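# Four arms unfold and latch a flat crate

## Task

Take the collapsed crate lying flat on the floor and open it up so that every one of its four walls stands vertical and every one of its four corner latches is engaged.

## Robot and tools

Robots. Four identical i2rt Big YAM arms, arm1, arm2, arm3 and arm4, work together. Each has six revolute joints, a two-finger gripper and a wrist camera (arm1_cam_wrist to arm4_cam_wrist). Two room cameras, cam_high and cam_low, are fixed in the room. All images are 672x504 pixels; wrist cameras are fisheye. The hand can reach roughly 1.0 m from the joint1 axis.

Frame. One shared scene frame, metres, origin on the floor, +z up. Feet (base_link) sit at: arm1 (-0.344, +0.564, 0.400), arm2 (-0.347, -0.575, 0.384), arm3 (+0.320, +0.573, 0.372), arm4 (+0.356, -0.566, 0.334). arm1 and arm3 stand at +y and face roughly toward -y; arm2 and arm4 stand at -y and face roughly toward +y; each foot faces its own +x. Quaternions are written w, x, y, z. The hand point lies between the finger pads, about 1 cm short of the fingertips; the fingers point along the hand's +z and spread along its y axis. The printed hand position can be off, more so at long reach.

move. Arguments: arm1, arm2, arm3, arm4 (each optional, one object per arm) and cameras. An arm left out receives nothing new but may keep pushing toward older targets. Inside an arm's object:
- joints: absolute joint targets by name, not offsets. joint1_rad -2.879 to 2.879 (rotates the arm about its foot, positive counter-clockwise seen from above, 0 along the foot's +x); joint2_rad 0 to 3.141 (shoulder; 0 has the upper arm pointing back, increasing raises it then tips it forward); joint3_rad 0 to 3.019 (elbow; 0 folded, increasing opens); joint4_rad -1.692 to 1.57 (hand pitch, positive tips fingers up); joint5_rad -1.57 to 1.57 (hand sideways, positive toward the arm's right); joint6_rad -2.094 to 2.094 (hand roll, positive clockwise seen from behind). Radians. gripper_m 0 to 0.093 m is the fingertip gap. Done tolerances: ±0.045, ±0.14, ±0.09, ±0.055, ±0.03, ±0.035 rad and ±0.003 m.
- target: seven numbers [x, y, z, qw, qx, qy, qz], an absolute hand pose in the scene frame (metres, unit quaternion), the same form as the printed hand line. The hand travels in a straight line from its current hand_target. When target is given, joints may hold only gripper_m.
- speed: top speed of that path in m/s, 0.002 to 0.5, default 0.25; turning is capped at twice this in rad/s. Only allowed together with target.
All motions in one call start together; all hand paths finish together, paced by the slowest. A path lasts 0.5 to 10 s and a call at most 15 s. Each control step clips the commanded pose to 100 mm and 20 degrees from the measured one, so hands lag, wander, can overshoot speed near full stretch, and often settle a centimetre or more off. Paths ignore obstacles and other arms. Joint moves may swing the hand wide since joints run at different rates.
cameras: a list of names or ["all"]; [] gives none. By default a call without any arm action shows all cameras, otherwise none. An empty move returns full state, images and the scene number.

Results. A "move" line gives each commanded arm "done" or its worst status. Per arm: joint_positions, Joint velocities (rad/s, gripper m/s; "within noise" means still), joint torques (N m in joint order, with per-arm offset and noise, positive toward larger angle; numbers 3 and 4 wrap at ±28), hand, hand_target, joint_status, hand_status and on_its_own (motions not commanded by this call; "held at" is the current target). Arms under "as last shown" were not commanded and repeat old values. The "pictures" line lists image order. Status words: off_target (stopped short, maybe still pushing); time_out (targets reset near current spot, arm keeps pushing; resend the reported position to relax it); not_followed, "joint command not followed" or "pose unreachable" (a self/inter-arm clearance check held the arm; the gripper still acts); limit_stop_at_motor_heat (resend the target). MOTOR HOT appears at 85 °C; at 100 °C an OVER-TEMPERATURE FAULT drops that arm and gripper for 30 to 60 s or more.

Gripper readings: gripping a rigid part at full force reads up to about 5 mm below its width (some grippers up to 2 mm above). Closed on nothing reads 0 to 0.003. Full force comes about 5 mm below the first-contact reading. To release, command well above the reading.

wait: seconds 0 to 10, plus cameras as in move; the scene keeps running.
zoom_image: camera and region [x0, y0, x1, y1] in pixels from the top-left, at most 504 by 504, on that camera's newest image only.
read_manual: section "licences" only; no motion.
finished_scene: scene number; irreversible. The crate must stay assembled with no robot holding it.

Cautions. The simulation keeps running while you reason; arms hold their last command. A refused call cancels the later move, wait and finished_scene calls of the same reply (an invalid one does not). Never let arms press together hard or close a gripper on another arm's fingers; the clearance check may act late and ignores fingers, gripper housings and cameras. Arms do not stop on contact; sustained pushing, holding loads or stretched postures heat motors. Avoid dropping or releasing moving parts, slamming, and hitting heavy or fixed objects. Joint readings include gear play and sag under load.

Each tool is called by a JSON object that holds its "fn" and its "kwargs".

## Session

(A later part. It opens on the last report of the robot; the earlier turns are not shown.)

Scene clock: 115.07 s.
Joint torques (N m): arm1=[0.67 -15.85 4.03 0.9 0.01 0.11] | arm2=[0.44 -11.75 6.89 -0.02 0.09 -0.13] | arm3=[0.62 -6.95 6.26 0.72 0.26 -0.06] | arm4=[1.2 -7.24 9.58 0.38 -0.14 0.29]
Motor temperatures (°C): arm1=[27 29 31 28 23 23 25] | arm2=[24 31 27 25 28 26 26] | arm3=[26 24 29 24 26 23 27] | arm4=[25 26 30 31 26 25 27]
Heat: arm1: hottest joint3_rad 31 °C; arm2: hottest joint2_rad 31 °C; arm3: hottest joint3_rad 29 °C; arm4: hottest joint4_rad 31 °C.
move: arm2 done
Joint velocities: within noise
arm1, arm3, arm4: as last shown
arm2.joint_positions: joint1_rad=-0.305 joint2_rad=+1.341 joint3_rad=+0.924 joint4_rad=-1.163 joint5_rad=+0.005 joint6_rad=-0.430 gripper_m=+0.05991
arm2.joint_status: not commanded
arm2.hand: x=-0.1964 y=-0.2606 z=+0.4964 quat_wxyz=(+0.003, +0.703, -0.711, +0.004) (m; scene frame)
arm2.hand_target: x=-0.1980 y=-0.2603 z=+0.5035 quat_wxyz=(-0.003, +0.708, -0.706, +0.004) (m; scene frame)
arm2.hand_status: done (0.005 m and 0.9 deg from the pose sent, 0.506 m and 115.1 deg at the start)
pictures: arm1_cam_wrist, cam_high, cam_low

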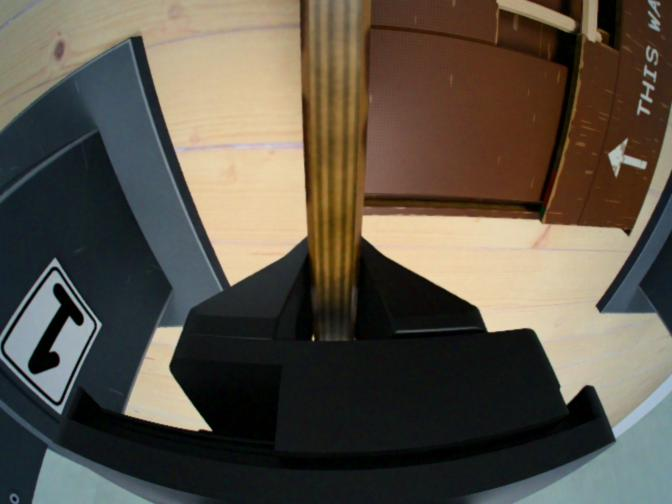

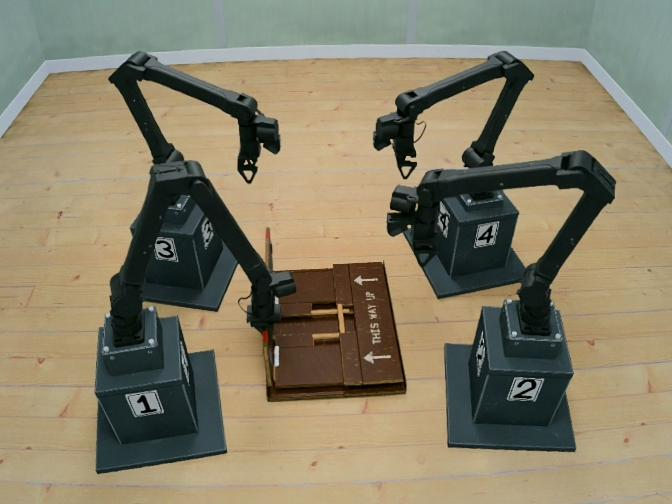

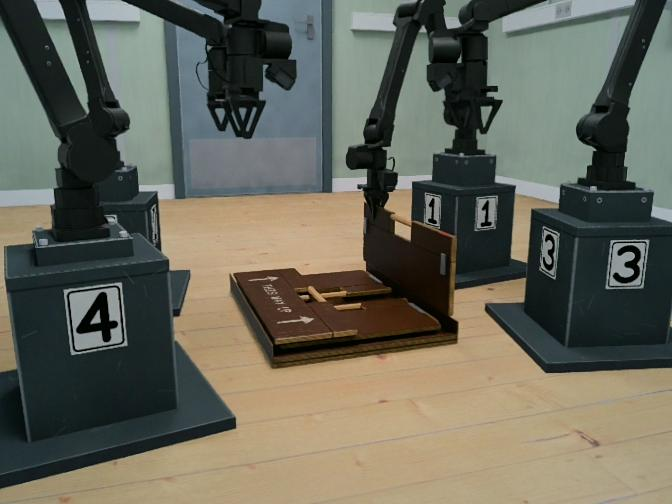

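{"fn": "move", "kwargs": {"arm3": {"target":[0.0,-0.045,0.3,0,1,0,0],"joints":{"gripper_m":0.06}}}}

{"fn": "move", "kwargs": {"arm3": {"target":[-0.01,-0.045,0.14,0,1,0,0]}, "cameras": ["arm3_cam_wrist","cam_low","cam_high"]}}

Scene clock: 121.27 s.
Joint torques (N m): arm1=[0.5 -15.56 3.96 0.79 0.01 0.09] | arm2=[0.5 -11.75 6.9 -0.05 0.1 -0.12] | arm3=[-1.08 -19.9 10 -0.21 0.13 0.17] | arm4=[1.2 -7.18 9.58 0.36 -0.14 0.29]
Motor temperatures (°C): arm1=[27 29 31 28 23 23 25] | arm2=[24 31 27 25 28 26 25] | arm3=[26 24 30 24 26 23 27] | arm4=[25 26 30 30 26 25 27]
Heat: arm1: hottest joint3_rad 31 °C; arm2: hottest joint2_rad 31 °C; arm3: hottest joint3_rad 30 °C; arm4: hottest joint3_rad 30 °C.
move: arm3 off_target
Joint velocities: within noise
arm1, arm2, arm4: as last shown
arm3.joint_positions: joint1_rad=-0.255 joint2_rad=+2.361 joint3_rad=+1.918 joint4_rad=-1.124 joint5_rad=-0.008 joint6_rad=+1.072 gripper_m=+0.06013
arm3.joint_status: all done
arm3.hand: x=+0.0112 y=-0.0373 z=+0.3074 quat_wxyz=(-0.003, -1.000, -0.014, -0.004) (m; scene frame)
arm3.hand_target: x=+0.0011 y=-0.0424 z=+0.2976 quat_wxyz=(-0.003, -1.000, -0.004, -0.005) (m; scene frame)
arm3.hand_status: off_target (0.015 m and 1.8 deg from the pose sent, 0.438 m and 88.2 deg at the start)
pictures: none

Scene clock: 122.90 s.
Joint torques (N m): arm1=[0.79 -15.62 4.12 0.87 0.01 0.07] | arm2=[0.44 -11.75 6.89 -0.03 0.1 -0.13] | arm3=[-1.73 -20.72 8.8 0.21 0.32 0.17] | arm4=[1.2 -7.18 9.57 0.36 -0.14 0.3]
Motor temperatures (°C): arm1=[27 29 31 28 23 23 25] | arm2=[24 31 27 25 28 26 25] | arm3=[26 25 30 24 26 23 27] | arm4=[25 26 30 30 26 25 27]
Heat: arm1: hottest joint3_rad 31 °C; arm2: hottest joint2_rad 31 °C; arm3: hottest joint3_rad 30 °C; arm4: hottest joint3_rad 30 °C.
move: arm3 off_target
Joint velocities: within noise
arm1, arm2, arm4: as last shown
arm3.joint_positions: joint1_rad=-0.264 joint2_rad=+2.645 joint3_rad=+2.000 joint4_rad=-0.943 joint5_rad=-0.001 joint6_rad=+1.072 gripper_m=+0.06013
arm3.joint_status: not commanded
arm3.hand: x=+0.0037 y=-0.0367 z=+0.1439 quat_wxyz=(+0.008, -1.000, -0.010, -0.006) (m; scene frame)
arm3.hand_target: x=-0.0090 y=-0.0430 z=+0.1404 quat_wxyz=(+0.000, -1.000, +0.000, +0.000) (m; scene frame)
arm3.hand_status: off_target (0.016 m and 1.6 deg from the pose sent, 0.169 m and 1.8 deg at the start)
pictures: arm3_cam_wrist, cam_high, cam_low

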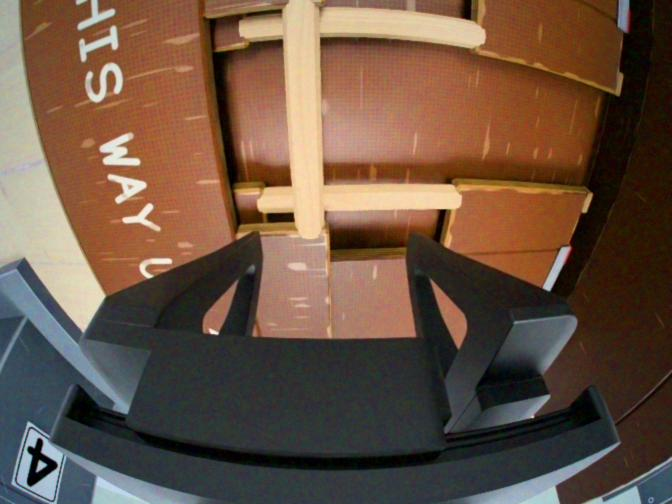

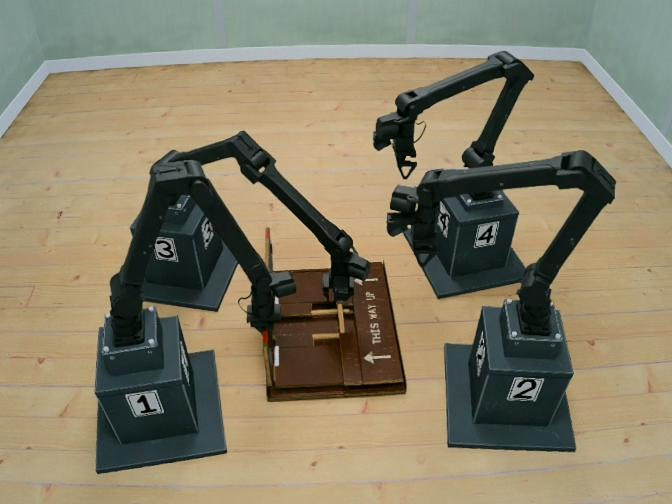

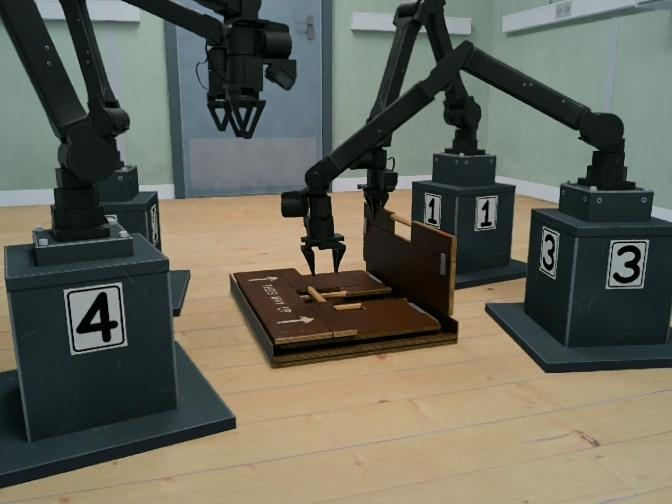

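{"fn": "move", "kwargs": {"arm3": {"target":[-0.04,-0.062,0.09,0,1,0,0],"speed":0.15}, "cameras": ["arm3_cam_wrist","cam_low"]}}

Scene clock: 125.53 s.
Joint torques (N m): arm1=[0.38 -15.68 4.05 0.87 0 0.14] | arm2=[0.44 -11.75 6.89 -0.02 0.09 -0.13] | arm3=[-0.79 -21.3 9.13 -0.28 0.3 -0.04] | arm4=[1.2 -7.18 9.57 0.36 -0.14 0.29]
Motor temperatures (°C): arm1=[27 29 31 28 23 23 25] | arm2=[24 30 27 25 28 26 25] | arm3=[26 25 30 24 26 23 27] | arm4=[25 26 30 30 26 25 27]
Heat: arm1: hottest joint3_rad 31 °C; arm2: hottest joint2_rad 30 °C; arm3: hottest joint3_rad 30 °C; arm4: hottest joint3_rad 30 °C.
move: arm3 off_target
Joint velocities: within noise
arm1, arm2, arm4: as last shown
arm3.joint_positions: joint1_rad=-0.291 joint2_rad=+2.828 joint3_rad=+2.263 joint4_rad=-1.000 joint5_rad=-0.001 joint6_rad=+1.066 gripper_m=+0.06012
arm3.joint_status: not commanded
arm3.hand: x=-0.0322 y=-0.0623 z=+0.1009 quat_wxyz=(-0.003, -1.000, +0.001, +0.000) (m; scene frame)
arm3.hand_target: x=-0.0387 y=-0.0613 z=+0.0897 quat_wxyz=(-0.001, -1.000, +0.000, +0.000) (m; scene frame)
arm3.hand_status: off_target (0.013 m and 0.4 deg from the pose sent, 0.074 m and 1.6 deg at the start)
pictures: arm3_cam_wrist, cam_low

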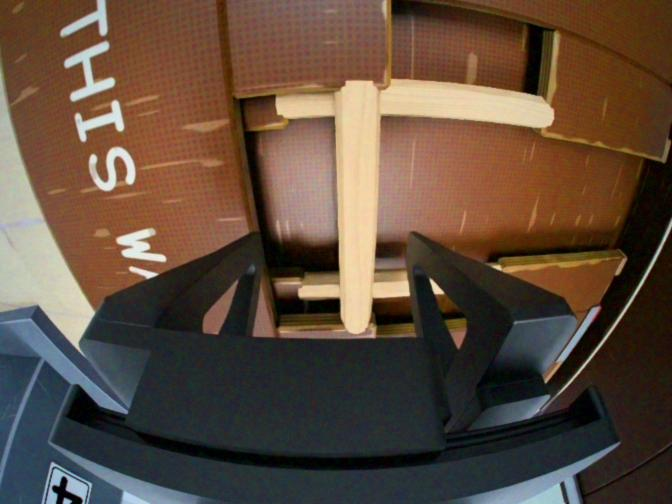

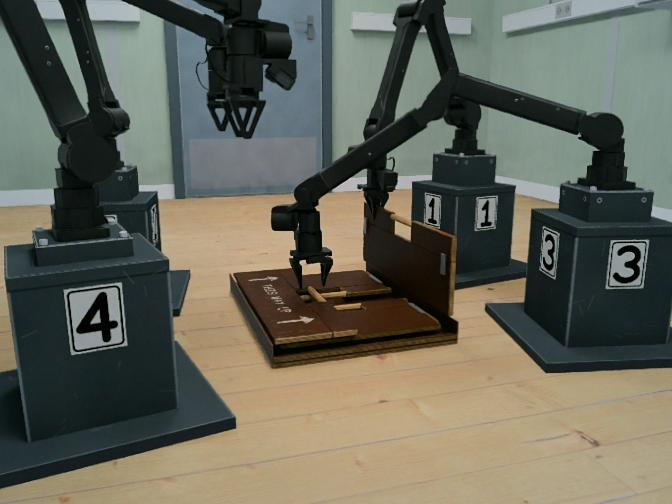

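{"fn": "move", "kwargs": {"arm3": {"target":[-0.036,-0.052,0.045,0,1,0,0],"speed":0.12}, "cameras": ["arm3_cam_wrist","cam_low"]}}

{"fn": "zoom_image", "kwargs": {"camera": "cam_low", "region": [260, 220, 380, 320]}}

Scene clock: 128.10 s.
Joint torques (N m): arm1=[0.91 -15.74 4.15 0.87 0 0.1] | arm2=[0.44 -11.81 6.9 -0.02 0.1 -0.12] | arm3=[-1.08 -21.01 8.84 0.62 0.3 -0.05] | arm4=[1.2 -7.18 9.58 0.36 -0.14 0.29]
Motor temperatures (°C): arm1=[27 29 31 28 23 23 25] | arm2=[24 30 27 25 28 26 25] | arm3=[26 25 30 24 26 23 27] | arm4=[25 26 30 30 26 25 26]
Heat: arm1: hottest joint3_rad 31 °C; arm2: hottest joint2_rad 30 °C; arm3: hottest joint3_rad 30 °C; arm4: hottest joint3_rad 30 °C.
move: arm3 off_target
Joint velocities: within noise
arm1, arm2, arm4: as last shown
arm3.joint_positions: joint1_rad=-0.291 joint2_rad=+2.895 joint3_rad=+2.273 joint4_rad=-0.960 joint5_rad=-0.001 joint6_rad=+1.063 gripper_m=+0.06012
arm3.joint_status: not commanded
arm3.hand: x=-0.0251 y=-0.0497 z=+0.0567 quat_wxyz=(+0.005, -1.000, -0.001, -0.005) (m; scene frame)
arm3.hand_target: x=-0.0352 y=-0.0509 z=+0.0455 quat_wxyz=(+0.000, -1.000, +0.000, +0.000) (m; scene frame)
arm3.hand_status: off_target (0.016 m and 0.8 deg from the pose sent, 0.057 m and 0.4 deg at the start)
pictures: arm3_cam_wrist, cam_low

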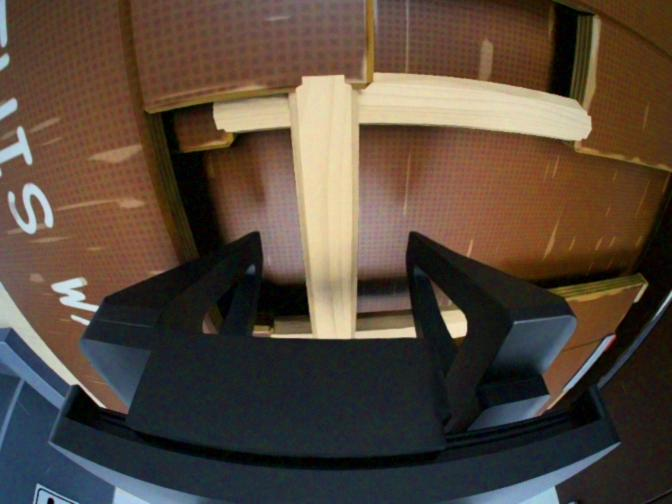

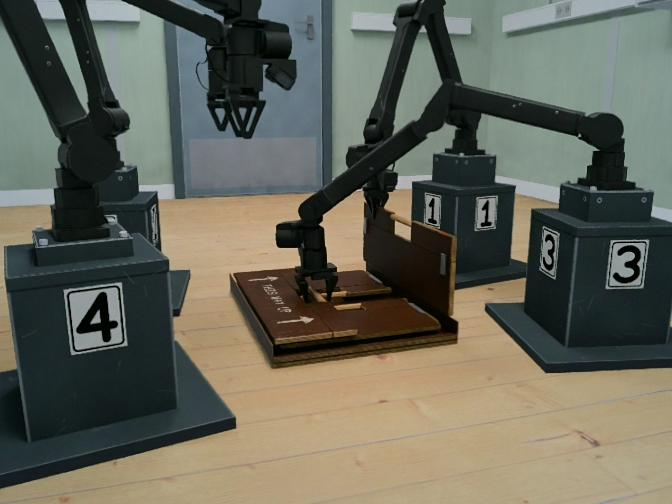

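Scaled by 4.200 from the camera's 672x504 image, which has a finer 960x720 frame.

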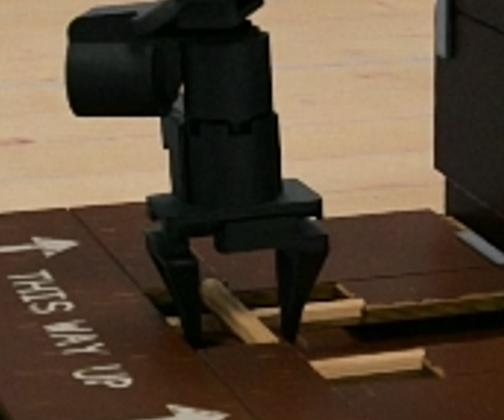

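{"fn": "move", "kwargs": {"arm3": {"target":[-0.036,-0.054,0.033,0,1,0,0],"speed":0.1}}}

{"fn": "move", "kwargs": {"arm3": {"joints":{"gripper_m":0.0}}}}

{"fn": "move", "kwargs": {"arm3": {"target":[-0.03,-0.08,0.125,0.225,0.974,0,0],"speed":0.12}}}

{"fn": "move", "kwargs": {"arm3": {"target":[-0.03,-0.115,0.215,0.423,0.906,0,0],"speed":0.12}, "cameras": ["cam_high","cam_low"]}}

Scene clock: 131.27 s.
Joint torques (N m): arm1=[1.08 -15.62 3.9 0.73 0.03 0.12] | arm2=[0.38 -11.81 6.91 -0.03 0.09 -0.12] | arm3=[-1.79 -20.72 9.07 0.2 0.32 -0.03] | arm4=[1.2 -7.18 9.57 0.38 -0.14 0.3]
Motor temperatures (°C): arm1=[27 29 31 28 23 23 25] | arm2=[24 30 27 25 28 26 25] | arm3=[26 26 30 24 26 23 27] | arm4=[25 26 30 30 26 25 26]
Heat: arm1: hottest joint3_rad 31 °C; arm2: hottest joint2_rad 30 °C; arm3: hottest joint3_rad 30 °C; arm4: hottest joint3_rad 30 °C.
move: arm3 off_target
Joint velocities: within noise
arm1, arm2, arm4: as last shown
arm3.joint_positions: joint1_rad=-0.291 joint2_rad=+2.927 joint3_rad=+2.319 joint4_rad=-0.960 joint5_rad=+0.000 joint6_rad=+1.063 gripper_m=+0.06012
arm3.joint_status: not commanded
arm3.hand: x=-0.0287 y=-0.0558 z=+0.0486 quat_wxyz=(-0.001, -1.000, -0.001, -0.001) (m; scene frame)
arm3.hand_target: x=-0.0358 y=-0.0534 z=+0.0337 quat_wxyz=(-0.001, -1.000, +0.000, +0.001) (m; scene frame)
arm3.hand_status: off_target (0.017 m and 0.2 deg from the pose sent, 0.026 m and 0.8 deg at the start)
pictures: none

Scene clock: 131.93 s.
Joint torques (N m): arm1=[0.85 -15.21 4.19 0.91 0.02 0.11] | arm2=[0.5 -11.81 6.91 -0.03 0.09 -0.13] | arm3=[-1.49 -20.89 8.98 0.79 0.15 0.21] | arm4=[1.26 -7.18 9.58 0.38 -0.15 0.3]
Motor temperatures (°C): arm1=[27 30 31 28 23 23 25] | arm2=[24 30 27 25 28 26 25] | arm3=[26 26 31 24 26 23 27] | arm4=[25 26 30 30 26 25 26]
Heat: arm1: hottest joint3_rad 31 °C; arm2: hottest joint2_rad 30 °C; arm3: hottest joint3_rad 31 °C; arm4: hottest joint3_rad 30 °C.
move: arm3 off_target
Joint velocities: within noise
arm1.joint_positions: joint1_rad=+0.142 joint2_rad=+2.065 joint3_rad=+0.822 joint4_rad=-0.350 joint5_rad=-0.006 joint6_rad=-1.238 gripper_m=+0.01430
arm1.joint_status: not commanded
arm1.hand: x=-0.2232 y=+0.2046 z=+0.2235 quat_wxyz=(+0.004, -0.003, -1.000, -0.008) (m; scene frame)
arm1.hand_target: x=-0.2157 y=+0.1954 z=+0.2220 quat_wxyz=(+0.001, -0.001, -1.000, +0.000) (m; scene frame)
arm1.hand_status: not commanded
arm2: as last shown
arm3.joint_positions: joint1_rad=-0.293 joint2_rad=+2.927 joint3_rad=+2.319 joint4_rad=-0.975 joint5_rad=+0.011 joint6_rad=+1.036 gripper_m=+0.01556
arm3.joint_status: gripper_m off_target (ended at +0.01559, target +0.00000)
arm3.hand: x=-0.0295 y=-0.0510 z=+0.0486 quat_wxyz=(+0.009, -1.000, -0.013, +0.000) (m; scene frame)
arm3.hand_target: x=-0.0370 y=-0.0530 z=+0.0342 quat_wxyz=(+0.000, -1.000, +0.000, +0.004) (m; scene frame)
arm3.hand_status: not commanded
arm4.joint_positions: joint1_rad=+0.112 joint2_rad=+1.237 joint3_rad=+0.989 joint4_rad=-1.332 joint5_rad=-0.009 joint6_rad=+0.306 gripper_m=+0.09396
arm4.joint_status: not commanded
arm4.hand: x=+0.2511 y=-0.2534 z=+0.5033 quat_wxyz=(+0.006, +0.712, -0.702, +0.002) (m; scene frame)
arm4.hand_target: x=+0.2522 y=-0.2508 z=+0.4993 quat_wxyz=(+0.007, +0.703, -0.711, +0.002) (m; scene frame)
arm4.hand_status: not commanded
pictures: none

Scene clock: 134.57 s.
Joint torques (N m): arm1=[0.03 -15.03 4.03 0.87 0.05 0.13] | arm2=[0.44 -11.81 6.91 -0.03 0.09 -0.13] | arm3=[0.21 -27.58 3.4 1.25 -0.82 0.52] | arm4=[1.26 -7.24 9.58 0.36 -0.15 0.29]
Motor temperatures (°C): arm1=[27 30 31 28 23 23 26] | arm2=[24 30 27 25 28 26 25] | arm3=[26 26 30 24 26 23 27] | arm4=[25 26 30 30 26 25 26]
Heat: arm1: hottest joint3_rad 31 °C; arm2: hottest joint2_rad 30 °C; arm3: hottest joint3_rad 30 °C; arm4: hottest joint3_rad 30 °C.
move: arm3 off_target
Joint velocities: within noise
arm1, arm2, arm4: as last shown
arm3.joint_positions: joint1_rad=-0.336 joint2_rad=+2.707 joint3_rad=+1.842 joint4_rad=-0.363 joint5_rad=-0.201 joint6_rad=+1.018 gripper_m=+0.01502
arm3.joint_status: not commanded
arm3.hand: x=-0.0288 y=-0.0609 z=+0.0779 quat_wxyz=(-0.196, -0.980, -0.017, +0.003) (m; scene frame)
arm3.hand_target: x=-0.0306 y=-0.0802 z=+0.1217 quat_wxyz=(-0.224, -0.975, +0.000, +0.000) (m; scene frame)
arm3.hand_status: off_target (0.051 m and 4.0 deg from the pose sent, 0.082 m and 27.0 deg at the start)
pictures: none

Scene clock: 137.00 s.
Joint torques (N m): arm1=[0.67 -15.62 4.31 0.92 -0.01 0.1] | arm2=[0.44 -11.81 6.89 -0.03 0.1 -0.13] | arm3=[-0.44 -27.87 3.88 3.29 -1.32 0.88] | arm4=[1.2 -7.24 9.58 0.36 -0.14 0.3]
Motor temperatures (°C): arm1=[27 30 31 28 23 23 26] | arm2=[24 30 27 25 28 26 25] | arm3=[26 27 30 24 26 23 27] | arm4=[25 26 30 30 26 25 26]
Heat: arm1: hottest joint3_rad 31 °C; arm2: hottest joint2_rad 30 °C; arm3: hottest joint3_rad 30 °C; arm4: hottest joint3_rad 30 °C.
move: arm3 off_target
Joint velocities: within noise
arm1, arm4: as last shown
arm2.joint_positions: joint1_rad=-0.305 joint2_rad=+1.341 joint3_rad=+0.924 joint4_rad=-1.163 joint5_rad=+0.005 joint6_rad=-0.430 gripper_m=+0.05991
arm2.joint_status: not commanded
arm2.hand: x=-0.1964 y=-0.2606 z=+0.4964 quat_wxyz=(+0.003, +0.703, -0.711, +0.004) (m; scene frame)
arm2.hand_target: x=-0.1980 y=-0.2603 z=+0.5035 quat_wxyz=(-0.003, +0.708, -0.706, +0.004) (m; scene frame)
arm2.hand_status: not commanded
arm3.joint_positions: joint1_rad=-0.357 joint2_rad=+2.588 joint3_rad=+1.624 joint4_rad=+0.066 joint5_rad=-0.386 joint6_rad=+1.093 gripper_m=+0.01477
arm3.joint_status: not commanded
arm3.hand: x=-0.0274 y=-0.0869 z=+0.1441 quat_wxyz=(-0.371, -0.928, -0.019, +0.004) (m; scene frame)
arm3.hand_target: x=-0.0313 y=-0.1162 z=+0.2112 quat_wxyz=(-0.422, -0.907, -0.003, -0.001) (m; scene frame)
arm3.hand_status: off_target (0.076 m and 6.9 deg from the pose sent, 0.147 m and 27.5 deg at the start)
pictures: cam_high, cam_low

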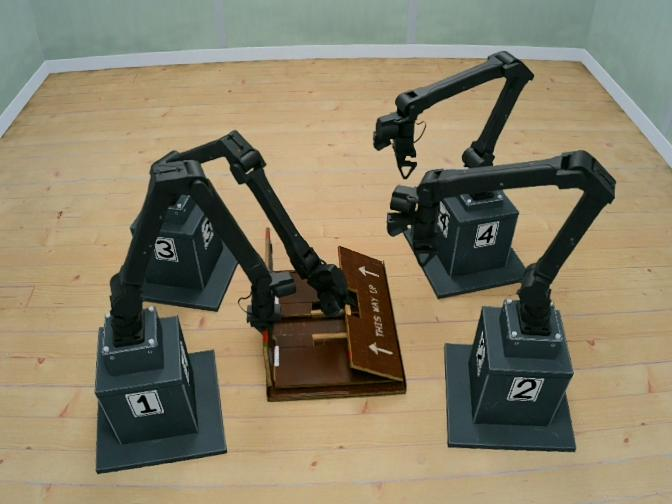

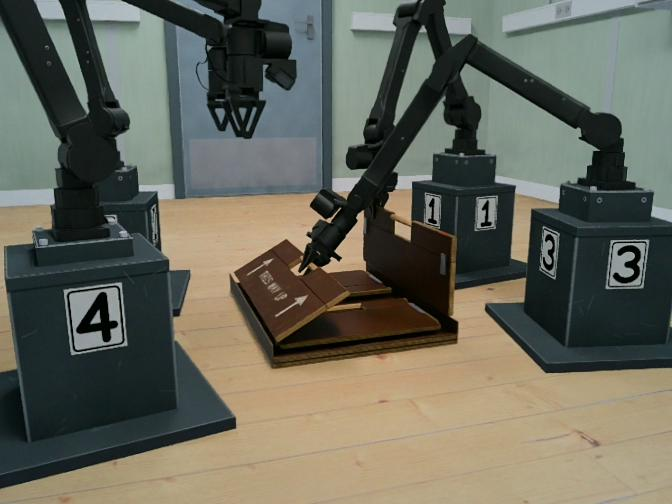

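Continue mirrored.

{"fn": "move", "kwargs": {"arm3": {"target":[-0.03,-0.14,0.26,0.52,0.854,0,0],"speed":0.12}}}

{"fn": "move", "kwargs": {"arm3": {"target":[-0.03,-0.21,0.275,0.65,0.76,0,0],"speed":0.12}}}

{"fn": "move", "kwargs": {"arm3": {"target":[-0.03,-0.28,0.275,0.707,0.707,0,0],"speed":0.12}, "arm4": {"target":[0.22,-0.25,0.42,0,1,0,0]}, "cameras": ["cam_high","cam_low","arm4_cam_wrist"]}}

Scene clock: 140.20 s.
Joint torques (N m): arm1=[0.73 -15.62 4.12 0.8 0 0.15] | arm2=[0.38 -11.75 6.9 -0.02 0.09 -0.12] | arm3=[0.56 -28.16 4.85 4.85 -1.54 1.15] | arm4=[1.2 -7.24 9.58 0.36 -0.14 0.29]
Motor temperatures (°C): arm1=[27 30 31 28 23 23 26] | arm2=[24 29 27 25 28 26 25] | arm3=[26 27 30 24 27 24 27] | arm4=[25 26 30 30 26 25 26]
Heat: arm1: hottest joint3_rad 31 °C; arm2: hottest joint2_rad 29 °C; arm3: hottest joint3_rad 30 °C; arm4: hottest joint3_rad 30 °C.
move: arm3 off_target
Joint velocities: within noise
arm1, arm2, arm4: as last shown
arm3.joint_positions: joint1_rad=-0.365 joint2_rad=+2.590 joint3_rad=+1.569 joint4_rad=+0.289 joint5_rad=-0.462 joint6_rad=+1.161 gripper_m=+0.01506
arm3.joint_status: not commanded
arm3.hand: x=-0.0261 y=-0.0961 z=+0.1619 quat_wxyz=(-0.448, -0.894, -0.016, +0.003) (m; scene frame)
arm3.hand_target: x=-0.0289 y=-0.1365 z=+0.2493 quat_wxyz=(-0.516, -0.857, -0.005, -0.004) (m; scene frame)
arm3.hand_status: off_target (0.108 m and 9.7 deg from the pose sent, 0.128 m and 19.2 deg at the start; pose on its path clipped on 34 of 52 steps)
pictures: none

Scene clock: 143.07 s.
Joint torques (N m): arm1=[0.5 -15.38 4.22 0.88 -0.01 0.12] | arm2=[0.38 -11.75 6.9 -0.03 0.09 -0.12] | arm3=[0.91 -21.13 11.64 4.15 0.61 0.81] | arm4=[1.2 -7.24 9.58 0.38 -0.14 0.29]
Motor temperatures (°C): arm1=[27 30 31 28 23 23 26] | arm2=[24 29 27 25 28 26 25] | arm3=[26 27 31 24 27 24 27] | arm4=[25 26 30 30 26 25 26]
Heat: arm1: hottest joint3_rad 31 °C; arm2: hottest joint2_rad 29 °C; arm3: hottest joint3_rad 31 °C; arm4: hottest joint3_rad 30 °C.
move: arm3 off_target
Joint velocities: within noise
arm1, arm2, arm4: as last shown
arm3.joint_positions: joint1_rad=-0.324 joint2_rad=+2.645 joint3_rad=+1.674 joint4_rad=+0.668 joint5_rad=-0.541 joint6_rad=+1.389 gripper_m=+0.01504
arm3.joint_status: not commanded
arm3.hand: x=-0.0216 y=-0.1725 z=+0.2395 quat_wxyz=(-0.610, -0.792, -0.017, -0.002) (m; scene frame)
arm3.hand_target: x=-0.0265 y=-0.2057 z=+0.2773 quat_wxyz=(-0.649, -0.761, -0.004, -0.004) (m; scene frame)
arm3.hand_status: off_target (0.052 m and 6.2 deg from the pose sent, 0.161 m and 27.9 deg at the start; pose on its path clipped on 22 of 86 steps)
pictures: none

Scene clock: 147.20 s.
Joint torques (N m): arm1=[0.67 -15.03 4.19 0.95 0 0.12] | arm2=[0.44 -11.81 6.89 -0.03 0.09 -0.12] | arm3=[0.79 -20.48 14.39 1.99 1.19 0.38] | arm4=[2.26 -7.53 8.06 0.36 -0.16 -0.1]
Motor temperatures (°C): arm1=[27 30 31 28 23 23 26] | arm2=[24 29 27 25 28 26 25] | arm3=[26 28 31 24 27 24 28] | arm4=[25 26 30 30 26 25 26]
Heat: arm1: hottest joint3_rad 31 °C; arm2: hottest joint2_rad 29 °C; arm3: hottest joint3_rad 31 °C; arm4: hottest joint3_rad 30 °C.
move: arm3 off_target; arm4 off_target
Joint velocities: within noise
arm1, arm2: as last shown
arm3.joint_positions: joint1_rad=-0.267 joint2_rad=+2.820 joint3_rad=+2.012 joint4_rad=+0.753 joint5_rad=-0.508 joint6_rad=+1.521 gripper_m=+0.01442
arm3.joint_status: not commanded
arm3.hand: x=-0.0187 y=-0.2560 z=+0.2674 quat_wxyz=(-0.690, -0.724, -0.017, -0.002) (m; scene frame)
arm3.hand_target: x=-0.0227 y=-0.2771 z=+0.2766 quat_wxyz=(-0.706, -0.708, -0.003, -0.002) (m; scene frame)
arm3.hand_status: off_target (0.028 m and 3.3 deg from the pose sent, 0.114 m and 14.9 deg at the start)
arm4.joint_positions: joint1_rad=+0.197 joint2_rad=+1.338 joint3_rad=+0.872 joint4_rad=-1.088 joint5_rad=+0.010 joint6_rad=-1.136 gripper_m=+0.09396
arm4.joint_status: not commanded
arm4.hand: x=+0.2216 y=-0.2472 z=+0.4296 quat_wxyz=(-0.010, +1.000, -0.015, +0.001) (m; scene frame)
arm4.hand_target: x=+0.2204 y=-0.2509 z=+0.4205 quat_wxyz=(-0.002, +1.000, -0.002, +0.004) (m; scene frame)
arm4.hand_status: off_target (0.010 m and 2.1 deg from the pose sent, 0.089 m and 89.2 deg at the start)
pictures: arm4_cam_wrist, cam_high, cam_low

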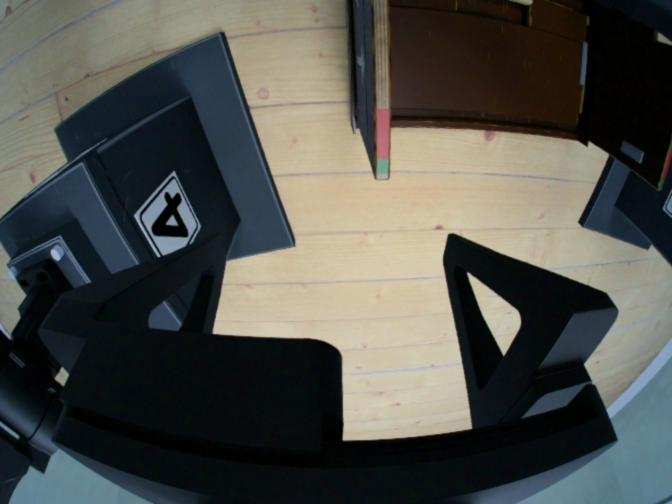

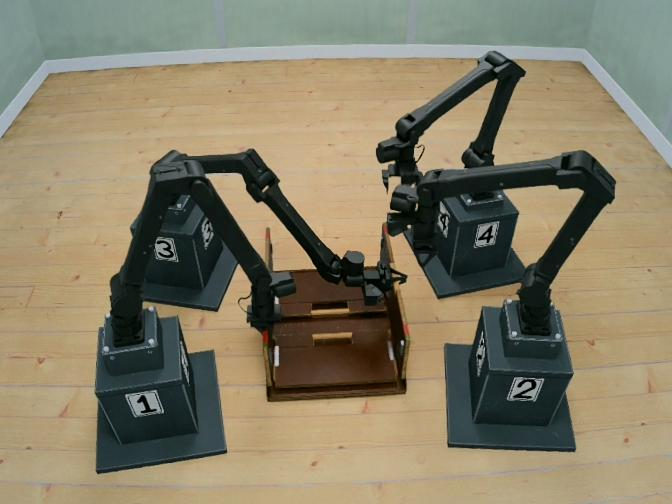

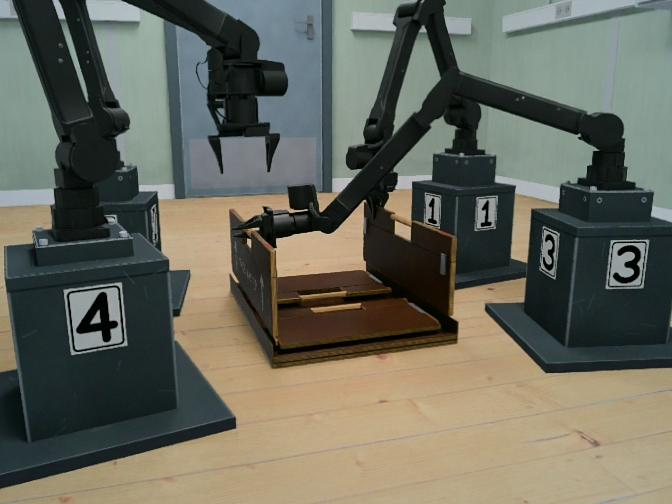

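{"fn": "move", "kwargs": {"arm4": {"target":[0.19,-0.205,0.3,0,1,0,0]}, "cameras": ["arm4_cam_wrist"]}}

Scene clock: 149.83 s.
Joint torques (N m): arm1=[0.67 -15.62 4.16 0.94 0.02 0.15] | arm2=[0.44 -11.75 6.89 -0.03 0.09 -0.13] | arm3=[0.67 -20.31 14.24 1.92 1.21 0.4] | arm4=[2.14 -10.93 8.65 0.34 -0.24 0.06]
Motor temperatures (°C): arm1=[27 30 31 28 23 23 26] | arm2=[24 29 27 25 28 26 25] | arm3=[26 28 32 24 27 24 28] | arm4=[25 26 30 30 26 25 26]
Heat: arm1: hottest joint3_rad 31 °C; arm2: hottest joint2_rad 29 °C; arm3: hottest joint3_rad 32 °C; arm4: hottest joint3_rad 30 °C.
move: arm4 off_target
Joint velocities: within noise
arm1, arm2, arm3: as last shown
arm4.joint_positions: joint1_rad=+0.217 joint2_rad=+1.690 joint3_rad=+0.846 joint4_rad=-0.749 joint5_rad=+0.004 joint6_rad=-1.145 gripper_m=+0.09396
arm4.joint_status: not commanded
arm4.hand: x=+0.1992 y=-0.2169 z=+0.2998 quat_wxyz=(+0.009, +1.000, -0.001, +0.006) (m; scene frame)
arm4.hand_target: x=+0.1909 y=-0.2072 z=+0.3001 quat_wxyz=(+0.001, +1.000, +0.005, +0.001) (m; scene frame)
arm4.hand_status: off_target (0.015 m and 1.2 deg from the pose sent, 0.140 m and 2.1 deg at the start)
pictures: arm4_cam_wrist

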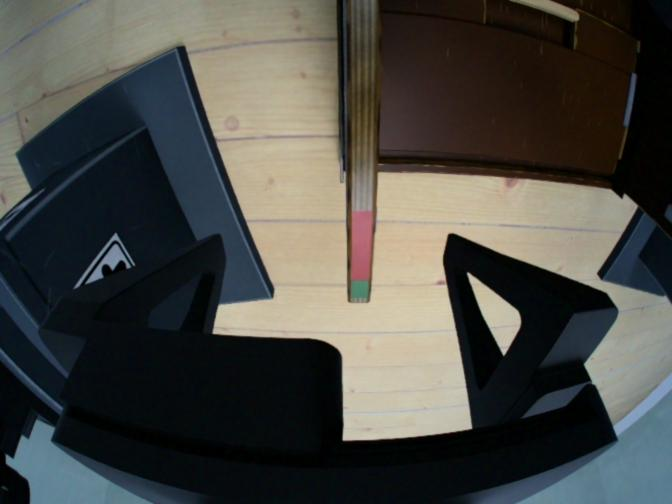

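{"fn": "move", "kwargs": {"arm4": {"target":[0.175,-0.196,0.222,0,1,0,0],"speed":0.15}, "cameras": ["arm4_cam_wrist"]}}

{"fn": "move", "kwargs": {"arm4": {"joints":{"gripper_m":0.0}}, "cameras": ["arm4_cam_wrist","cam_low"]}}

Scene clock: 152.23 s.
Joint torques (N m): arm1=[0.62 -15.56 4.1 0.88 0.03 0.13] | arm2=[0.44 -11.81 6.9 -0.03 0.1 -0.13] | arm3=[0.38 -20.42 14.37 1.96 1.2 0.37] | arm4=[1.9 -12.34 7.5 0.25 -0.23 0.29]
Motor temperatures (°C): arm1=[27 30 31 28 23 23 26] | arm2=[24 29 27 25 28 26 25] | arm3=[26 28 33 24 27 24 28] | arm4=[25 26 30 30 26 25 26]
Heat: arm1: hottest joint3_rad 31 °C; arm2: hottest joint2_rad 29 °C; arm3: hottest joint3_rad 33 °C; arm4: hottest joint3_rad 30 °C.
move: arm4 off_target
Joint velocities: within noise
arm1, arm2, arm3: as last shown
arm4.joint_positions: joint1_rad=+0.244 joint2_rad=+1.900 joint3_rad=+0.860 joint4_rad=-0.549 joint5_rad=+0.002 joint6_rad=-1.134 gripper_m=+0.09396
arm4.joint_status: not commanded
arm4.hand: x=+0.1830 y=-0.2084 z=+0.2241 quat_wxyz=(+0.008, +1.000, +0.008, +0.005) (m; scene frame)
arm4.hand_target: x=+0.1739 y=-0.1975 z=+0.2227 quat_wxyz=(+0.000, +1.000, +0.002, +0.000) (m; scene frame)
arm4.hand_status: off_target (0.015 m and 1.4 deg from the pose sent, 0.084 m and 1.2 deg at the start)
pictures: arm4_cam_wrist

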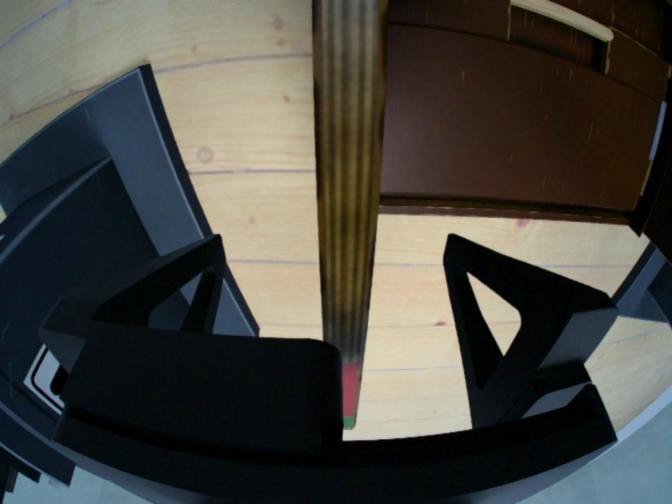

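Scene clock: 153.07 s.
Joint torques (N m): arm1=[0.85 -15.33 4.07 0.96 0.05 0.12] | arm2=[0.44 -11.75 6.89 -0.05 0.09 -0.13] | arm3=[0.5 -20.25 13.91 1.85 1.16 0.36] | arm4=[2.32 -12.45 7.31 -0.01 -0.31 0.34]
Motor temperatures (°C): arm1=[27 30 31 28 23 23 26] | arm2=[24 29 27 25 28 26 25] | arm3=[26 28 33 24 27 24 28] | arm4=[25 26 30 30 26 25 26]
Heat: arm1: hottest joint3_rad 31 °C; arm2: hottest joint2_rad 29 °C; arm3: hottest joint3_rad 33 °C; arm4: hottest joint3_rad 30 °C.
move: arm4 off_target
Joint velocities: within noise
arm1.joint_positions: joint1_rad=+0.142 joint2_rad=+2.065 joint3_rad=+0.822 joint4_rad=-0.350 joint5_rad=-0.006 joint6_rad=-1.238 gripper_m=+0.01430
arm1.joint_status: not commanded
arm1.hand: x=-0.2232 y=+0.2046 z=+0.2235 quat_wxyz=(+0.004, -0.003, -1.000, -0.008) (m; scene frame)
arm1.hand_target: x=-0.2157 y=+0.1954 z=+0.2220 quat_wxyz=(+0.001, -0.001, -1.000, +0.000) (m; scene frame)
arm1.hand_status: not commanded
arm2: as last shown
arm3.joint_positions: joint1_rad=-0.267 joint2_rad=+2.823 joint3_rad=+2.016 joint4_rad=+0.753 joint5_rad=-0.508 joint6_rad=+1.523 gripper_m=+0.01442
arm3.joint_status: not commanded
arm3.hand: x=-0.0190 y=-0.2566 z=+0.2670 quat_wxyz=(-0.690, -0.723, -0.016, -0.002) (m; scene frame)
arm3.hand_target: x=-0.0226 y=-0.2770 z=+0.2761 quat_wxyz=(-0.706, -0.708, -0.003, -0.002) (m; scene frame)
arm3.hand_status: not commanded
arm4.joint_positions: joint1_rad=+0.241 joint2_rad=+1.901 joint3_rad=+0.863 joint4_rad=-0.543 joint5_rad=+0.004 joint6_rad=-1.137 gripper_m=+0.01376
arm4.joint_status: gripper_m off_target (ended at +0.01379, target +0.00000)
arm4.hand: x=+0.1831 y=-0.2051 z=+0.2241 quat_wxyz=(+0.004, +1.000, +0.008, +0.004) (m; scene frame)
arm4.hand_target: x=+0.1748 y=-0.1969 z=+0.2225 quat_wxyz=(+0.000, +1.000, +0.000, -0.001) (m; scene frame)
arm4.hand_status: not commanded
pictures: arm4_cam_wrist, cam_low

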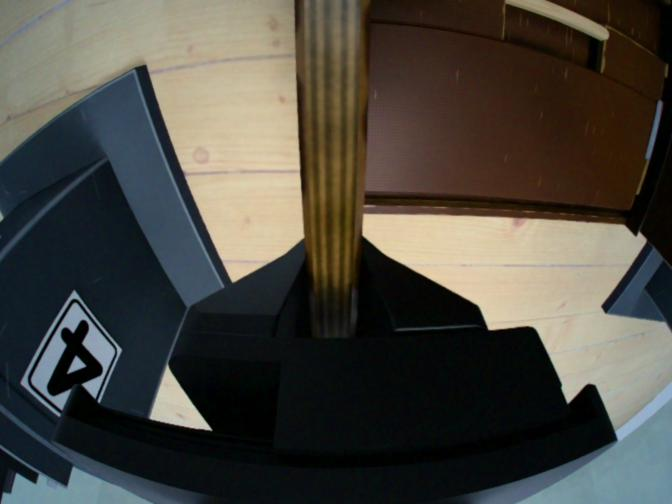

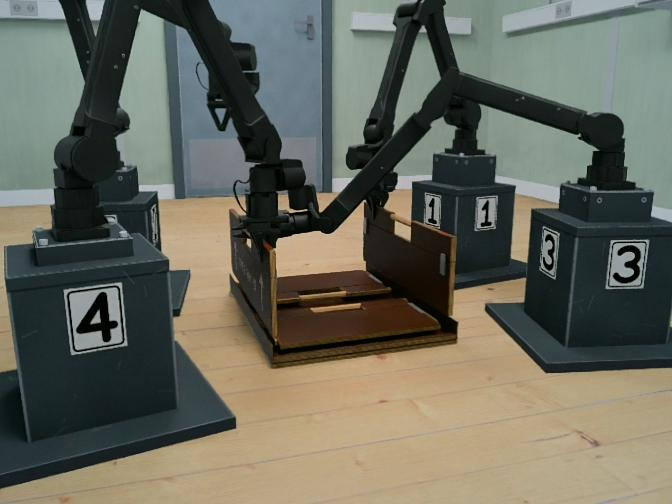

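{"fn": "move", "kwargs": {"arm3": {"target":[-0.02,-0.257,0.268,0.707,0.707,0,0],"speed":0.1}}}

{"fn": "move", "kwargs": {"arm3": {"joints":{"gripper_m":0.06}}}}

{"fn": "move", "kwargs": {"arm3": {"target":[-0.02,-0.12,0.28,0.65,0.76,0,0]}}}

{"fn": "move", "kwargs": {"arm3": {"target":[-0.06,-0.01,0.26,0,0.707,0.707,0]}, "cameras": ["arm3_cam_wrist","cam_low","cam_high"]}}

Scene clock: 158.10 s.
Joint torques (N m): arm1=[0.73 -15.21 4.11 0.83 0 0.11] | arm2=[0.44 -11.69 6.9 -0.02 0.1 -0.13] | arm3=[-0.26 -22.42 7.12 4.12 0.91 0.34] | arm4=[2.32 -12.51 7.31 -0.02 -0.3 0.33]
Motor temperatures (°C): arm1=[27 30 31 28 23 23 26] | arm2=[24 29 27 25 28 26 25] | arm3=[26 28 35 24 27 24 28] | arm4=[25 26 30 30 26 25 27]
Heat: arm1: hottest joint3_rad 31 °C; arm2: hottest joint2_rad 29 °C; arm3: hottest joint3_rad 35 °C; arm4: hottest joint3_rad 30 °C.
move: arm3 off_target
Joint velocities: within noise
arm1, arm2, arm4: as last shown
arm3.joint_positions: joint1_rad=-0.265 joint2_rad=+2.826 joint3_rad=+2.018 joint4_rad=+0.772 joint5_rad=-0.501 joint6_rad=+1.529 gripper_m=+0.01441
arm3.joint_status: not commanded
arm3.hand: x=-0.0188 y=-0.2570 z=+0.2692 quat_wxyz=(-0.696, -0.718, -0.015, +0.000) (m; scene frame)
arm3.hand_target: x=-0.0189 y=-0.2578 z=+0.2688 quat_wxyz=(-0.707, -0.707, -0.001, +0.000) (m; scene frame)
arm3.hand_status: off_target (0.002 m and 2.5 deg from the pose sent, 0.001 m and 3.3 deg at the start)
arm4.hand_target: x=+0.1749 y=-0.1969 z=+0.2225 quat_wxyz=(+0.000, +1.000, +0.000, +0.000) (m; scene frame)
pictures: none

Scene clock: 158.83 s.
Joint torques (N m): arm1=[0.67 -15.79 4.12 0.72 -0.01 0.1] | arm2=[0.44 -11.75 6.9 -0.05 0.09 -0.12] | arm3=[0.09 -23 6.91 3.17 0.21 0.05] | arm4=[2.37 -12.45 7.31 -0.01 -0.26 0.34]
Motor temperatures (°C): arm1=[27 30 31 28 23 23 26] | arm2=[24 29 27 25 28 26 25] | arm3=[26 28 34 24 27 24 28] | arm4=[25 26 30 30 26 25 27]
Heat: arm1: hottest joint3_rad 31 °C; arm2: hottest joint2_rad 29 °C; arm3: hottest joint3_rad 34 °C; arm4: hottest joint3_rad 30 °C.
move: arm3 done
Joint velocities: within noise
arm1: as last shown
arm2.joint_positions: joint1_rad=-0.305 joint2_rad=+1.341 joint3_rad=+0.924 joint4_rad=-1.163 joint5_rad=+0.005 joint6_rad=-0.430 gripper_m=+0.05991
arm2.joint_status: not commanded
arm2.hand: x=-0.1964 y=-0.2606 z=+0.4964 quat_wxyz=(+0.003, +0.703, -0.711, +0.004) (m; scene frame)
arm2.hand_target: x=-0.1980 y=-0.2603 z=+0.5035 quat_wxyz=(-0.003, +0.708, -0.706, +0.004) (m; scene frame)
arm2.hand_status: not commanded
arm3.joint_positions: joint1_rad=-0.273 joint2_rad=+2.828 joint3_rad=+2.018 joint4_rad=+0.796 joint5_rad=-0.474 joint6_rad=+1.563 gripper_m=+0.05985
arm3.joint_status: all done
arm3.hand: x=-0.0299 y=-0.2542 z=+0.2734 quat_wxyz=(-0.703, -0.711, +0.005, +0.005) (m; scene frame)
arm3.hand_target: x=-0.0268 y=-0.2550 z=+0.2683 quat_wxyz=(-0.707, -0.707, +0.007, +0.003) (m; scene frame)
arm3.hand_status: not commanded
arm4.joint_positions: joint1_rad=+0.241 joint2_rad=+1.901 joint3_rad=+0.863 joint4_rad=-0.542 joint5_rad=+0.004 joint6_rad=-1.137 gripper_m=+0.01376
arm4.joint_status: not commanded
arm4.hand: x=+0.1829 y=-0.2048 z=+0.2241 quat_wxyz=(+0.003, +1.000, +0.008, +0.003) (m; scene frame)
arm4.hand_target: x=+0.1749 y=-0.1964 z=+0.2225 quat_wxyz=(-0.001, +1.000, +0.000, +0.000) (m; scene frame)
arm4.hand_status: not commanded
pictures: none

Scene clock: 160.37 s.
Joint torques (N m): arm1=[1.03 -15.79 4.15 0.79 -0.01 0.1] | arm2=[0.44 -11.75 6.9 -0.03 0.09 -0.13] | arm3=[-0.79 -22.07 3.44 3.21 -0.06 -0.17] | arm4=[2.32 -12.45 7.32 -0.01 -0.26 0.33]
Motor temperatures (°C): arm1=[27 30 31 28 23 23 26] | arm2=[24 28 27 25 28 26 25] | arm3=[26 28 34 24 27 24 28] | arm4=[25 27 30 30 26 25 27]
Heat: arm1: hottest joint3_rad 31 °C; arm2: hottest joint2_rad 28 °C; arm3: hottest joint3_rad 34 °C; arm4: hottest joint3_rad 30 °C.
move: arm3 done
Joint velocities: within noise
arm1, arm2: as last shown
arm3.joint_positions: joint1_rad=-0.357 joint2_rad=+2.550 joint3_rad=+1.460 joint4_rad=+0.884 joint5_rad=-0.564 joint6_rad=+1.480 gripper_m=+0.05991
arm3.joint_status: not commanded
arm3.hand: x=-0.0173 y=-0.1213 z=+0.2715 quat_wxyz=(-0.643, -0.766, +0.008, -0.008) (m; scene frame)
arm3.hand_target: x=-0.0160 y=-0.1210 z=+0.2813 quat_wxyz=(-0.650, -0.760, -0.001, -0.002) (m; scene frame)
arm3.hand_status: done (0.009 m and 1.7 deg from the pose sent, 0.135 m and 8.3 deg at the start)
arm4.joint_positions: joint1_rad=+0.241 joint2_rad=+1.901 joint3_rad=+0.863 joint4_rad=-0.542 joint5_rad=+0.002 joint6_rad=-1.137 gripper_m=+0.01376
arm4.joint_status: not commanded
arm4.hand: x=+0.1826 y=-0.2049 z=+0.2241 quat_wxyz=(+0.004, +1.000, +0.008, +0.003) (m; scene frame)
arm4.hand_target: x=+0.1746 y=-0.1965 z=+0.2225 quat_wxyz=(-0.001, +1.000, +0.000, -0.001) (m; scene frame)
arm4.hand_status: not commanded
pictures: none

Scene clock: 165.27 s.
Joint torques (N m): arm1=[0.44 -15.85 4.05 0.83 0 0.11] | arm2=[0.5 -11.75 6.9 -0.05 0.1 -0.12] | arm3=[0.62 -19.43 9.92 -0.02 0.22 -0.06] | arm4=[2.32 -12.51 7.31 0.01 -0.26 0.34]
Motor temperatures (°C): arm1=[27 30 31 28 23 23 26] | arm2=[24 28 27 25 28 26 25] | arm3=[26 29 34 24 27 24 28] | arm4=[25 27 30 30 26 25 27]
Heat: arm1: hottest joint3_rad 31 °C; arm2: hottest joint2_rad 28 °C; arm3: hottest joint3_rad 34 °C; arm4: hottest joint3_rad 30 °C.
move: arm3 off_target
Joint velocities: within noise
arm1, arm2, arm4: as last shown
arm3.joint_positions: joint1_rad=-0.366 joint2_rad=+2.407 joint3_rad=+1.909 joint4_rad=-1.063 joint5_rad=+0.005 joint6_rad=-0.565 gripper_m=+0.05992
arm3.joint_status: not commanded
arm3.hand: x=-0.0578 y=+0.0009 z=+0.2736 quat_wxyz=(+0.000, -0.713, -0.701, +0.004) (m; scene frame)
arm3.hand_target: x=-0.0562 y=-0.0102 z=+0.2629 quat_wxyz=(+0.002, -0.705, -0.709, +0.003) (m; scene frame)
arm3.hand_status: off_target (0.018 m and 1.1 deg from the pose sent, 0.120 m and 115.2 deg at the start)
pictures: arm3_cam_wrist, cam_high, cam_low

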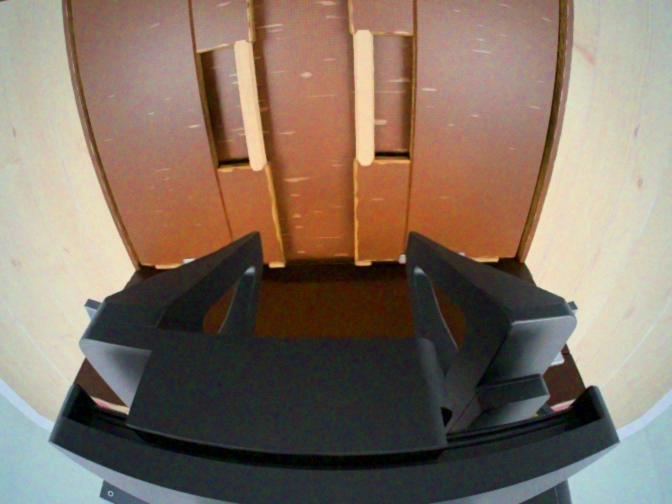

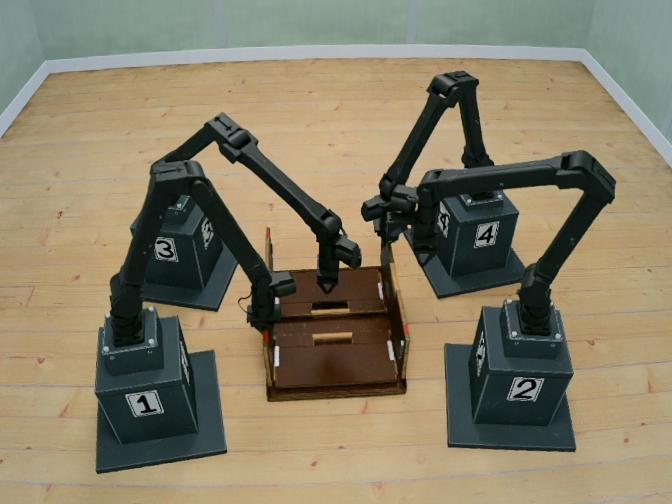

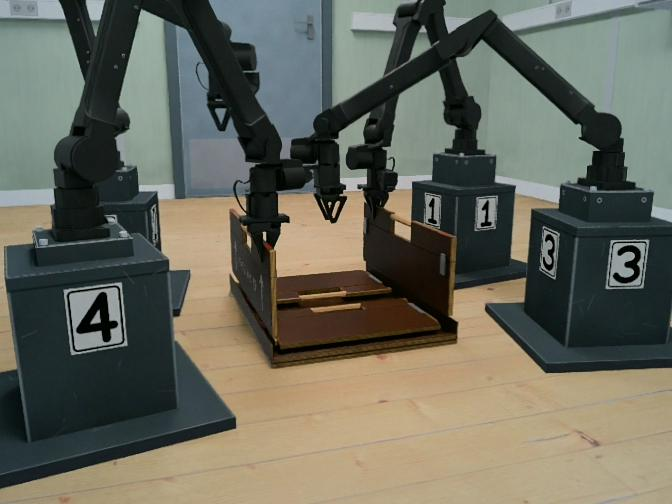

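{"fn": "move", "kwargs": {"arm3": {"target":[-0.092,-0.04,0.12,0,0.707,0.707,0]}, "cameras": ["arm3_cam_wrist"]}}

Scene clock: 168.97 s.
Joint torques (N m): arm1=[0.67 -15.56 4.12 0.9 0 0.15] | arm2=[0.38 -11.81 6.9 -0.03 0.09 -0.12] | arm3=[-1.55 -20.89 9.65 -0.12 -0.05 -0.08] | arm4=[2.32 -12.45 7.32 -0.01 -0.26 0.34]
Motor temperatures (°C): arm1=[27 30 31 27 23 23 26] | arm2=[24 28 27 25 28 26 25] | arm3=[26 29 34 24 27 24 27] | arm4=[25 27 30 30 26 25 27]
Heat: arm1: hottest joint3_rad 31 °C; arm2: hottest joint2_rad 28 °C; arm3: hottest joint3_rad 34 °C; arm4: hottest joint3_rad 30 °C.
move: arm3 off_target
Joint velocities: within noise
arm1, arm2, arm4: as last shown
arm3.joint_positions: joint1_rad=-0.376 joint2_rad=+2.791 joint3_rad=+2.277 joint4_rad=-1.050 joint5_rad=+0.005 joint6_rad=-0.580 gripper_m=+0.05992
arm3.joint_status: not commanded
arm3.hand: x=-0.0898 y=-0.0361 z=+0.1314 quat_wxyz=(+0.001, -0.711, -0.703, +0.003) (m; scene frame)
arm3.hand_target: x=-0.0960 y=-0.0347 z=+0.1190 quat_wxyz=(+0.000, -0.711, -0.704, +0.000) (m; scene frame)
arm3.hand_status: off_target (0.012 m and 0.7 deg from the pose sent, 0.163 m and 1.1 deg at the start)
pictures: arm3_cam_wrist

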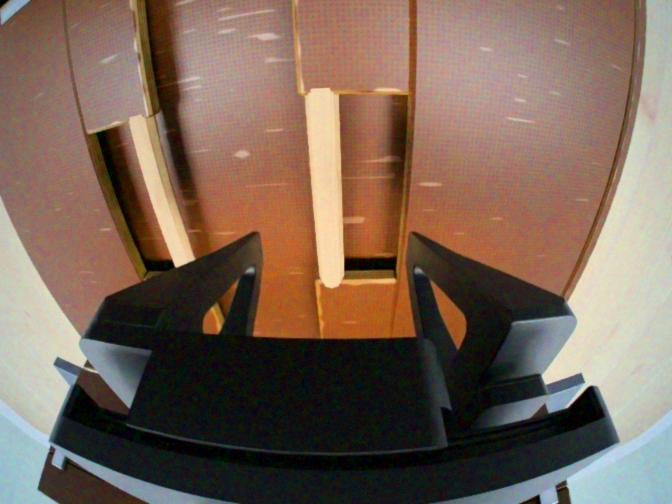

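{"fn": "move", "kwargs": {"arm3": {"target":[-0.091,-0.027,0.048,0,0.707,0.707,0],"speed":0.15}, "cameras": ["arm3_cam_wrist","cam_low"]}}

{"fn": "zoom_image", "kwargs": {"camera": "cam_low", "region": [270, 220, 390, 320]}}

Scene clock: 172.30 s.
Joint torques (N m): arm1=[0.67 -15.56 4.05 0.87 0.01 0.1] | arm2=[0.44 -11.81 6.9 -0.03 0.1 -0.12] | arm3=[-1.38 -21.95 9.07 0.25 -0.02 -0.08] | arm4=[2.37 -12.45 7.31 -0.01 -0.26 0.33]
Motor temperatures (°C): arm1=[27 30 31 27 23 23 26] | arm2=[24 28 27 25 28 26 25] | arm3=[26 29 34 24 27 24 27] | arm4=[25 27 30 30 26 25 27]
Heat: arm1: hottest joint3_rad 31 °C; arm2: hottest joint2_rad 28 °C; arm3: hottest joint3_rad 34 °C; arm4: hottest joint3_rad 30 °C.
move: arm3 off_target
Joint velocities: within noise
arm1, arm2, arm4: as last shown
arm3.joint_positions: joint1_rad=-0.376 joint2_rad=+2.921 joint3_rad=+2.329 joint4_rad=-0.986 joint5_rad=+0.005 joint6_rad=-0.591 gripper_m=+0.05992
arm3.joint_status: not commanded
arm3.hand: x=-0.0819 y=-0.0247 z=+0.0561 quat_wxyz=(+0.002, -0.707, -0.707, -0.004) (m; scene frame)
arm3.hand_target: x=-0.0901 y=-0.0258 z=+0.0481 quat_wxyz=(+0.000, -0.707, -0.707, +0.001) (m; scene frame)
arm3.hand_status: off_target (0.012 m and 0.5 deg from the pose sent, 0.084 m and 0.7 deg at the start)
pictures: arm3_cam_wrist, cam_low

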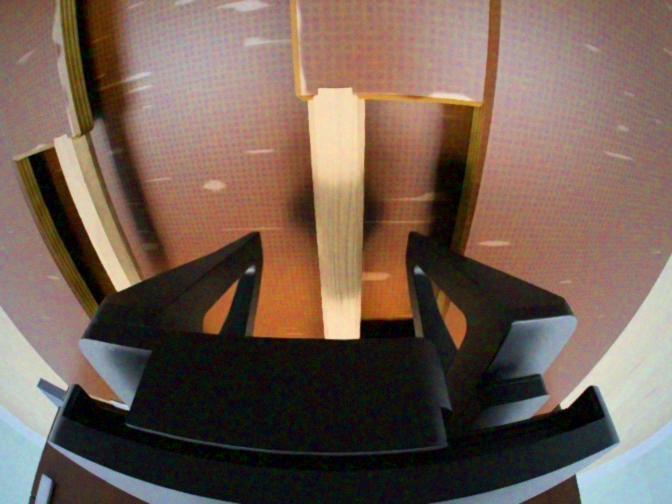

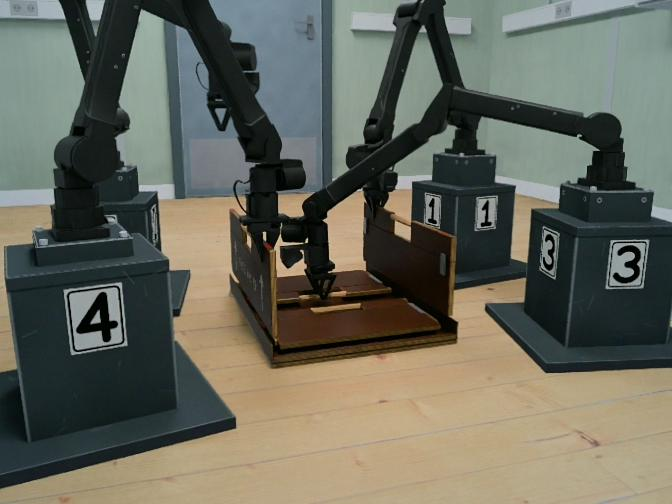

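Scaled by 4.200 from the camera's 672x504 image, which has a finer 960x720 frame.

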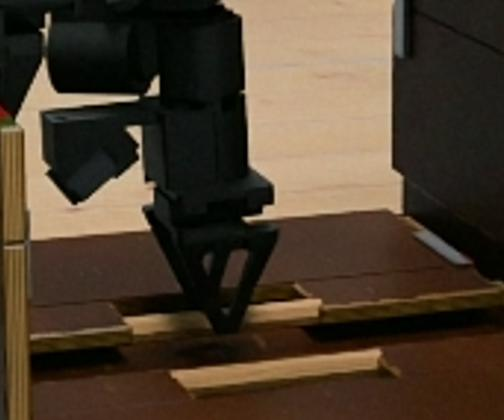

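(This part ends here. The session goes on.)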